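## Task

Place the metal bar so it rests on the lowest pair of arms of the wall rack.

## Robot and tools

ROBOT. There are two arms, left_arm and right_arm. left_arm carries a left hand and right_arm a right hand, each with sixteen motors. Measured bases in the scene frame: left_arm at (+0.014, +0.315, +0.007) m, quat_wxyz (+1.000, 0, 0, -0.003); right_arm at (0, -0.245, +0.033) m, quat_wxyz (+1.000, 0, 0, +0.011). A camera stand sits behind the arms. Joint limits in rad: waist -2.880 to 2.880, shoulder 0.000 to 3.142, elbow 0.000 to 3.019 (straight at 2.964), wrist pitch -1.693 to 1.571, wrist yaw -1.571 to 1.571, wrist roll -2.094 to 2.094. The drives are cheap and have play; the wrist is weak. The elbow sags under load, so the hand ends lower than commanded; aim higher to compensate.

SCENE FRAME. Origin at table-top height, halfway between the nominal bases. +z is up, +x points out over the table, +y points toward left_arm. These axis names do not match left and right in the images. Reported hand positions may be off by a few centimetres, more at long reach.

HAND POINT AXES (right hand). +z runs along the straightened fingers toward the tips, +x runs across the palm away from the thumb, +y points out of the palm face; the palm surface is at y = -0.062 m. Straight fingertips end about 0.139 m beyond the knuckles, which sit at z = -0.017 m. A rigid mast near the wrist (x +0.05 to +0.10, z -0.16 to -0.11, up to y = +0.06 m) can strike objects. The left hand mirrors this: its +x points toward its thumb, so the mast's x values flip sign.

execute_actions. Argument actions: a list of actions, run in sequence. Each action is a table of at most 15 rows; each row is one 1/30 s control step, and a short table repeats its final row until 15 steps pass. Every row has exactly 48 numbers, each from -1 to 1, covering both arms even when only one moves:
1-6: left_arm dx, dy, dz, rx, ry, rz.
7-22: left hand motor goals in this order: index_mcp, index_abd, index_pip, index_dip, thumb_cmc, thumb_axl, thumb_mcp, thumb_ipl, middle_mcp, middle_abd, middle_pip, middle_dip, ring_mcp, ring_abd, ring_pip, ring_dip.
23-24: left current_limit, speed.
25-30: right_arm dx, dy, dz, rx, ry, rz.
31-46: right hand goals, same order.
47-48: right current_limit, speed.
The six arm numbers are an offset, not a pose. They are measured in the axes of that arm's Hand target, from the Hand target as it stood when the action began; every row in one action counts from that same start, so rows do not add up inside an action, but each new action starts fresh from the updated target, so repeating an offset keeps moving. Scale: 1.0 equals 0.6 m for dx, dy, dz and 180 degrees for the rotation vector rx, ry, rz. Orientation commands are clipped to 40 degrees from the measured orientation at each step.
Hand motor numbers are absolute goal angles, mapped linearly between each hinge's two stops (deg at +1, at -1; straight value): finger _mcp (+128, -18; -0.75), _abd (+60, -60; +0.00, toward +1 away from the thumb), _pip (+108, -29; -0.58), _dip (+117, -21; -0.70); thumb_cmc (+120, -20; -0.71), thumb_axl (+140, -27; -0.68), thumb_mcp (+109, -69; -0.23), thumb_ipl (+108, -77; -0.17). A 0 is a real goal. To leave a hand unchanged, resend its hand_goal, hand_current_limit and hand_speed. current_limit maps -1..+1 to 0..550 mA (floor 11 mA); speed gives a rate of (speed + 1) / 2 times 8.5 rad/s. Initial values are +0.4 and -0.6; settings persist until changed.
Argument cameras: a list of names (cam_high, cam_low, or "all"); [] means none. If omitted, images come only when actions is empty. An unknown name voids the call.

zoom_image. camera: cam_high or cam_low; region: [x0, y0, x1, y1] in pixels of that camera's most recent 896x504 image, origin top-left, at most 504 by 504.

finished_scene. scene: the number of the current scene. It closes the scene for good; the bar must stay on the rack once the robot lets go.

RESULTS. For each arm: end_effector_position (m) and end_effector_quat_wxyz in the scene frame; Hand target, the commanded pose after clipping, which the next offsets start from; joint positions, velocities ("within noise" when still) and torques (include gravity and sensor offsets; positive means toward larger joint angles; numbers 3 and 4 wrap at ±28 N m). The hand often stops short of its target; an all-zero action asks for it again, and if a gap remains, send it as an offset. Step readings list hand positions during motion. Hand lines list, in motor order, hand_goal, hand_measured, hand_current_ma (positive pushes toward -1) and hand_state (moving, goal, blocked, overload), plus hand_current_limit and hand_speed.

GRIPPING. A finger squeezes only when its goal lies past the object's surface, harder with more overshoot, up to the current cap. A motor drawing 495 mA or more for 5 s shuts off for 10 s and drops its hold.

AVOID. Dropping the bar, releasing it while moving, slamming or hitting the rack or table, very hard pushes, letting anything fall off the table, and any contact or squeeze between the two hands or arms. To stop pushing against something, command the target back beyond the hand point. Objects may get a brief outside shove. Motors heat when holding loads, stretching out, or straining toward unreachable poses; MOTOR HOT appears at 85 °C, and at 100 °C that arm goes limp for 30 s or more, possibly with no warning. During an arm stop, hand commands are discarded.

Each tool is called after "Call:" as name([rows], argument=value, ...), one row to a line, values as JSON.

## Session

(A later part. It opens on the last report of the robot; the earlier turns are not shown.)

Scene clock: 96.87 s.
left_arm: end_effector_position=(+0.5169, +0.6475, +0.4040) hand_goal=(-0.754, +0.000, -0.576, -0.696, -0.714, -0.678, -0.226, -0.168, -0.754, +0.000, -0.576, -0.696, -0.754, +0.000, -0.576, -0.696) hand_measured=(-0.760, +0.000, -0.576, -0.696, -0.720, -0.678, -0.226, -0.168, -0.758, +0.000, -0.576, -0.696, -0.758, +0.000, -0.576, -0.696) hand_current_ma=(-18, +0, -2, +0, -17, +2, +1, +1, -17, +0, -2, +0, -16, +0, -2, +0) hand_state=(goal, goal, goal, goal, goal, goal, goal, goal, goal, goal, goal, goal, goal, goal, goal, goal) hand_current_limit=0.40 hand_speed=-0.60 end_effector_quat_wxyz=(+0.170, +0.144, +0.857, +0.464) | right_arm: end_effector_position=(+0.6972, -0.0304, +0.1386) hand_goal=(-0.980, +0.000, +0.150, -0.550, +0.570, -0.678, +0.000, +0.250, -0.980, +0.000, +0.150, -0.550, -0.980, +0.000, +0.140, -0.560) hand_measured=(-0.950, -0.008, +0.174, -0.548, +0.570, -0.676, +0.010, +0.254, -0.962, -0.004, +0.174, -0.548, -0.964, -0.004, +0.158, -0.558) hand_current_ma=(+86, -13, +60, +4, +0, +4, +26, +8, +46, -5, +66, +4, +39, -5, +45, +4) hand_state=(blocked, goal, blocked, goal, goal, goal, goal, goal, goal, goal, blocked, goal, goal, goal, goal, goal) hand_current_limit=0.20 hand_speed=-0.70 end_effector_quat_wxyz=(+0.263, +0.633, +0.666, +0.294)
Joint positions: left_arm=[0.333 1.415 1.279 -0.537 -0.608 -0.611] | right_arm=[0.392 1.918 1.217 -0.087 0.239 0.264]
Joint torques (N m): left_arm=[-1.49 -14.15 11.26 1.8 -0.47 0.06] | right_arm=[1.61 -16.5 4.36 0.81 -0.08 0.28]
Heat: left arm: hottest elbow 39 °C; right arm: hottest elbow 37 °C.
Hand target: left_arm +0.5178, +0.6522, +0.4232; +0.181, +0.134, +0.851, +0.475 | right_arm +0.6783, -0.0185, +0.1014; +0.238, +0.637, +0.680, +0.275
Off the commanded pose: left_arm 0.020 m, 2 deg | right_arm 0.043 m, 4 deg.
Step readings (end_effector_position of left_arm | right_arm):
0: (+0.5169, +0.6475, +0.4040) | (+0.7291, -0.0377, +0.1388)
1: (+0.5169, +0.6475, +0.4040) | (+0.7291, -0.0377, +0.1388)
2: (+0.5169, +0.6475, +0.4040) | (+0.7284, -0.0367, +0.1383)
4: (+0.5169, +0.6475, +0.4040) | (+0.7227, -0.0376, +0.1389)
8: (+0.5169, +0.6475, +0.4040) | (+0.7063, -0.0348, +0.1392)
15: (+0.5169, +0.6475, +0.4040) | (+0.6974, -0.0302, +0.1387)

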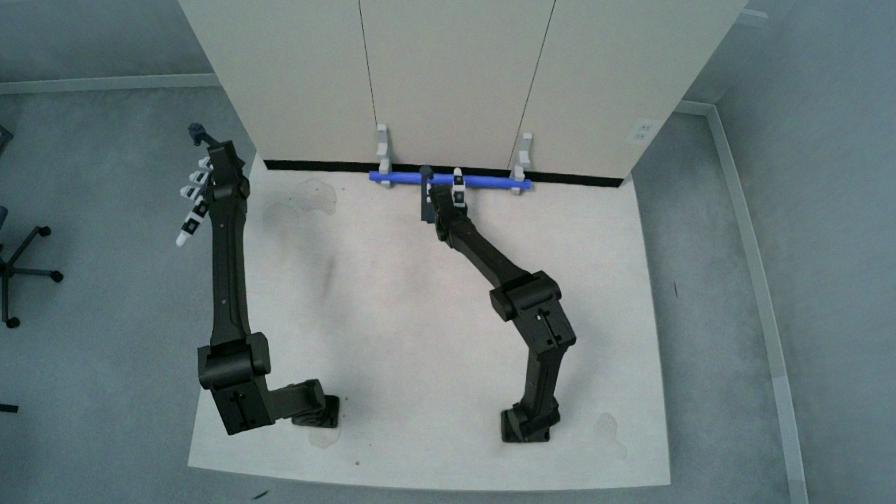

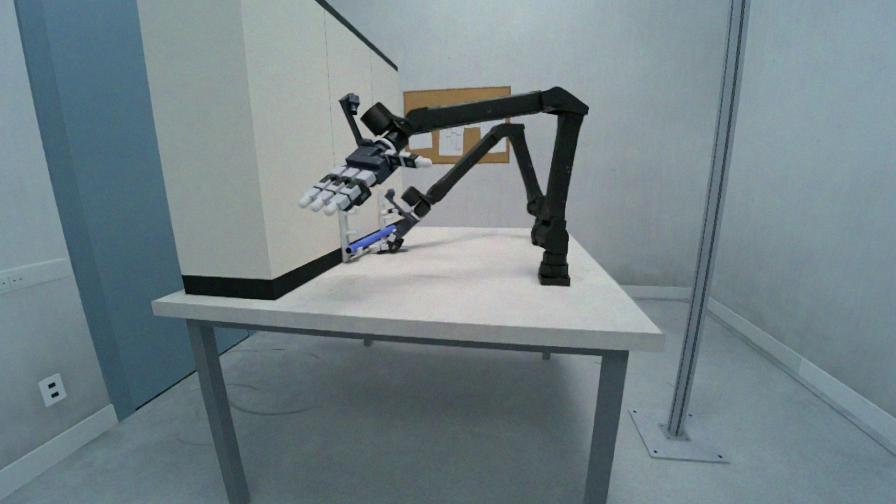

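Call:
execute_actions([
  [[0,0,0,0,0,0,-0.754,0,-0.576,-0.696,-0.714,-0.678,-0.226,-0.168,-0.754,0,-0.576,-0.696,-0.754,0,-0.576,-0.696,0.4,-0.6,0.0025,-0.01,-0.03,0,0,0,-0.98,0,0.15,-0.55,0.571,-0.678,0,0.25,-0.98,0,0.15,-0.55,-0.98,0,0.14,-0.56,0.2,-0.7],[0,0,0,0,0,0,-0.754,0,-0.576,-0.696,-0.714,-0.678,-0.226,-0.168,-0.754,0,-0.576,-0.696,-0.754,0,-0.576,-0.696,0.4,-0.6,0.005,-0.02,-0.06,0,0,0,-0.98,0,0.15,-0.55,0.571,-0.678,0,0.25,-0.98,0,0.15,-0.55,-0.98,0,0.14,-0.56,0.2,-0.7],[0,0,0,0,0,0,-0.754,0,-0.576,-0.696,-0.714,-0.678,-0.226,-0.168,-0.754,0,-0.576,-0.696,-0.754,0,-0.576,-0.696,0.4,-0.6,0.0085,-0.0385,-0.0815,0,0,0,-0.98,0,0.15,-0.55,0.571,-0.678,0,0.25,-0.98,0,0.15,-0.55,-0.98,0,0.14,-0.56,0.2,-0.7]],
  [[0,0,0,0,0,0,-0.754,0,-0.576,-0.696,-0.714,-0.678,-0.226,-0.168,-0.754,0,-0.576,-0.696,-0.754,0,-0.576,-0.696,0.4,-0.6,0.005,-0.035,-0.03,0,0,0,-0.98,0,0.15,-0.55,0.571,-0.678,0,0.25,-0.98,0,0.15,-0.55,-0.98,0,0.14,-0.56,0.2,-0.7],[0,0,0,0,0,0,-0.754,0,-0.576,-0.696,-0.714,-0.678,-0.226,-0.168,-0.754,0,-0.576,-0.696,-0.754,0,-0.576,-0.696,0.4,-0.6,0.01,-0.066,-0.06,0,0,0,-0.98,0,0.15,-0.55,0.571,-0.678,0,0.25,-0.98,0,0.15,-0.55,-0.98,0,0.14,-0.56,0.2,-0.7]],
], cameras=["all"])

Call:
zoom_image(camera="cam_high", region=[500, 150, 560, 210])

Call:
zoom_image(camera="cam_high", region=[355, 150, 415, 210])

Call:
zoom_image(camera="cam_low", region=[340, 210, 412, 264])

Scene clock: 98.67 s.
left_arm: end_effector_position=(+0.5169, +0.6475, +0.4040) hand_goal=(-0.754, +0.000, -0.576, -0.696, -0.714, -0.678, -0.226, -0.168, -0.754, +0.000, -0.576, -0.696, -0.754, +0.000, -0.576, -0.696) hand_measured=(-0.760, +0.000, -0.576, -0.696, -0.720, -0.678, -0.226, -0.168, -0.758, +0.000, -0.576, -0.696, -0.758, +0.000, -0.576, -0.696) hand_current_ma=(-18, +0, -2, +0, -17, +2, +1, +1, -17, +0, -2, +0, -16, +0, -2, +0) hand_state=(goal, goal, goal, goal, goal, goal, goal, goal, goal, goal, goal, goal, goal, goal, goal, goal) hand_current_limit=0.40 hand_speed=-0.60 end_effector_quat_wxyz=(+0.170, +0.144, +0.857, +0.464) | right_arm: end_effector_position=(+0.5869, -0.0219, +0.1367) hand_goal=(-0.980, +0.000, +0.150, -0.550, +0.570, -0.678, +0.000, +0.250, -0.980, +0.000, +0.150, -0.550, -0.980, +0.000, +0.140, -0.560) hand_measured=(-0.956, -0.004, +0.168, -0.548, +0.570, -0.676, +0.010, +0.254, -0.962, -0.004, +0.166, -0.548, -0.962, -0.004, +0.152, -0.558) hand_current_ma=(+66, -5, +43, +4, +0, +4, +26, +8, +47, -5, +40, +4, +47, -5, +27, +4) hand_state=(blocked, goal, goal, goal, goal, goal, goal, goal, goal, goal, goal, goal, goal, goal, goal, goal) hand_current_limit=0.20 hand_speed=-0.70 end_effector_quat_wxyz=(+0.251, +0.635, +0.675, +0.280)
Joint positions: left_arm=[0.333 1.415 1.279 -0.537 -0.608 -0.611] | right_arm=[0.501 1.722 0.939 -0.067 0.302 0.349]
Joint torques (N m): left_arm=[-1.2 -13.86 11.32 1.76 -0.48 0.08] | right_arm=[1.49 -14.15 4.55 1.43 0.14 0.22]
Heat: left arm: hottest elbow 39 °C; right arm: hottest elbow 37 °C.
Hand target: left_arm +0.5178, +0.6522, +0.4232; +0.181, +0.134, +0.851, +0.475 | right_arm +0.5742, -0.0157, +0.1217; +0.238, +0.637, +0.680, +0.275
Off the commanded pose: left_arm 0.020 m, 2 deg | right_arm 0.021 m, 2 deg.
Step readings (end_effector_position of left_arm | right_arm):
0: (+0.5169, +0.6475, +0.4040) | (+0.6972, -0.0304, +0.1386)
1: (+0.5169, +0.6475, +0.4040) | (+0.6973, -0.0304, +0.1397)
2: (+0.5169, +0.6475, +0.4040) | (+0.6960, -0.0300, +0.1393)
4: (+0.5169, +0.6475, +0.4040) | (+0.6880, -0.0311, +0.1399)
8: (+0.5169, +0.6475, +0.4040) | (+0.6586, -0.0314, +0.1396)
15: (+0.5169, +0.6475, +0.4040) | (+0.6419, -0.0232, +0.1384)
16: (+0.5169, +0.6475, +0.4040) | (+0.6419, -0.0233, +0.1394)
17: (+0.5169, +0.6475, +0.4040) | (+0.6401, -0.0244, +0.1387)
19: (+0.5169, +0.6475, +0.4040) | (+0.6302, -0.0273, +0.1384)
23: (+0.5169, +0.6475, +0.4040) | (+0.6001, -0.0275, +0.1375)
30: (+0.5169, +0.6475, +0.4040) | (+0.5871, -0.0217, +0.1369)

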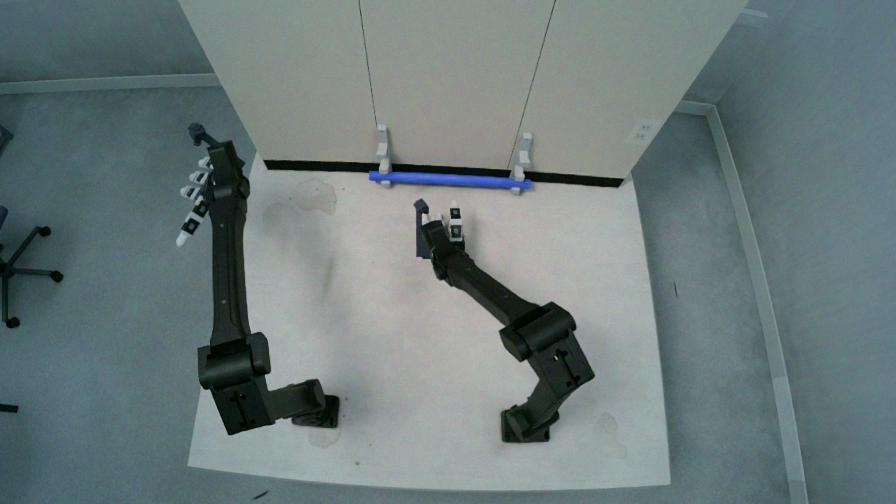

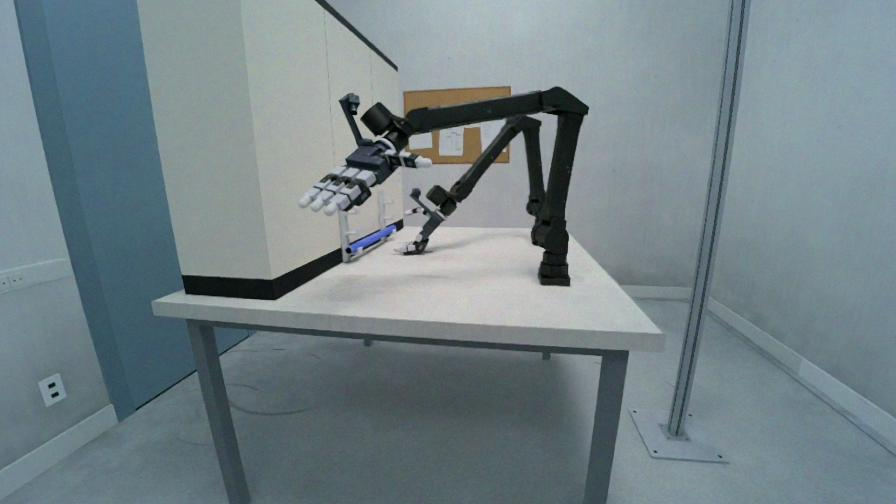

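Scaled by 8.400.

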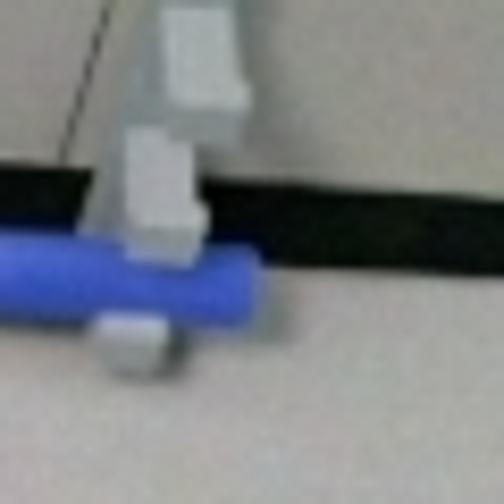

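Scaled by 8.400.

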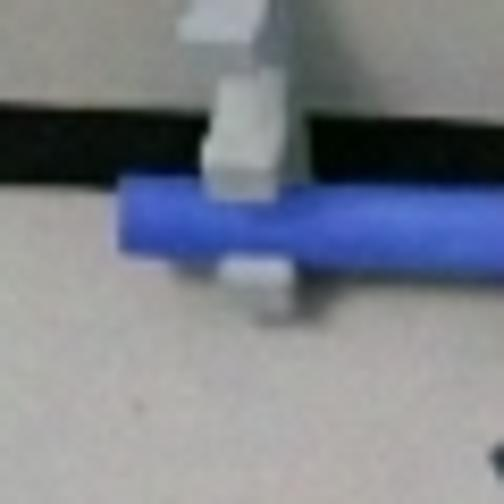

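Scaled by 7.000.

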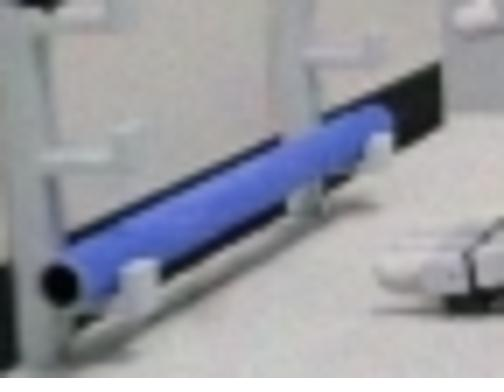

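Call:
finished_scene(scene=3)

The scene is finished: the task was done.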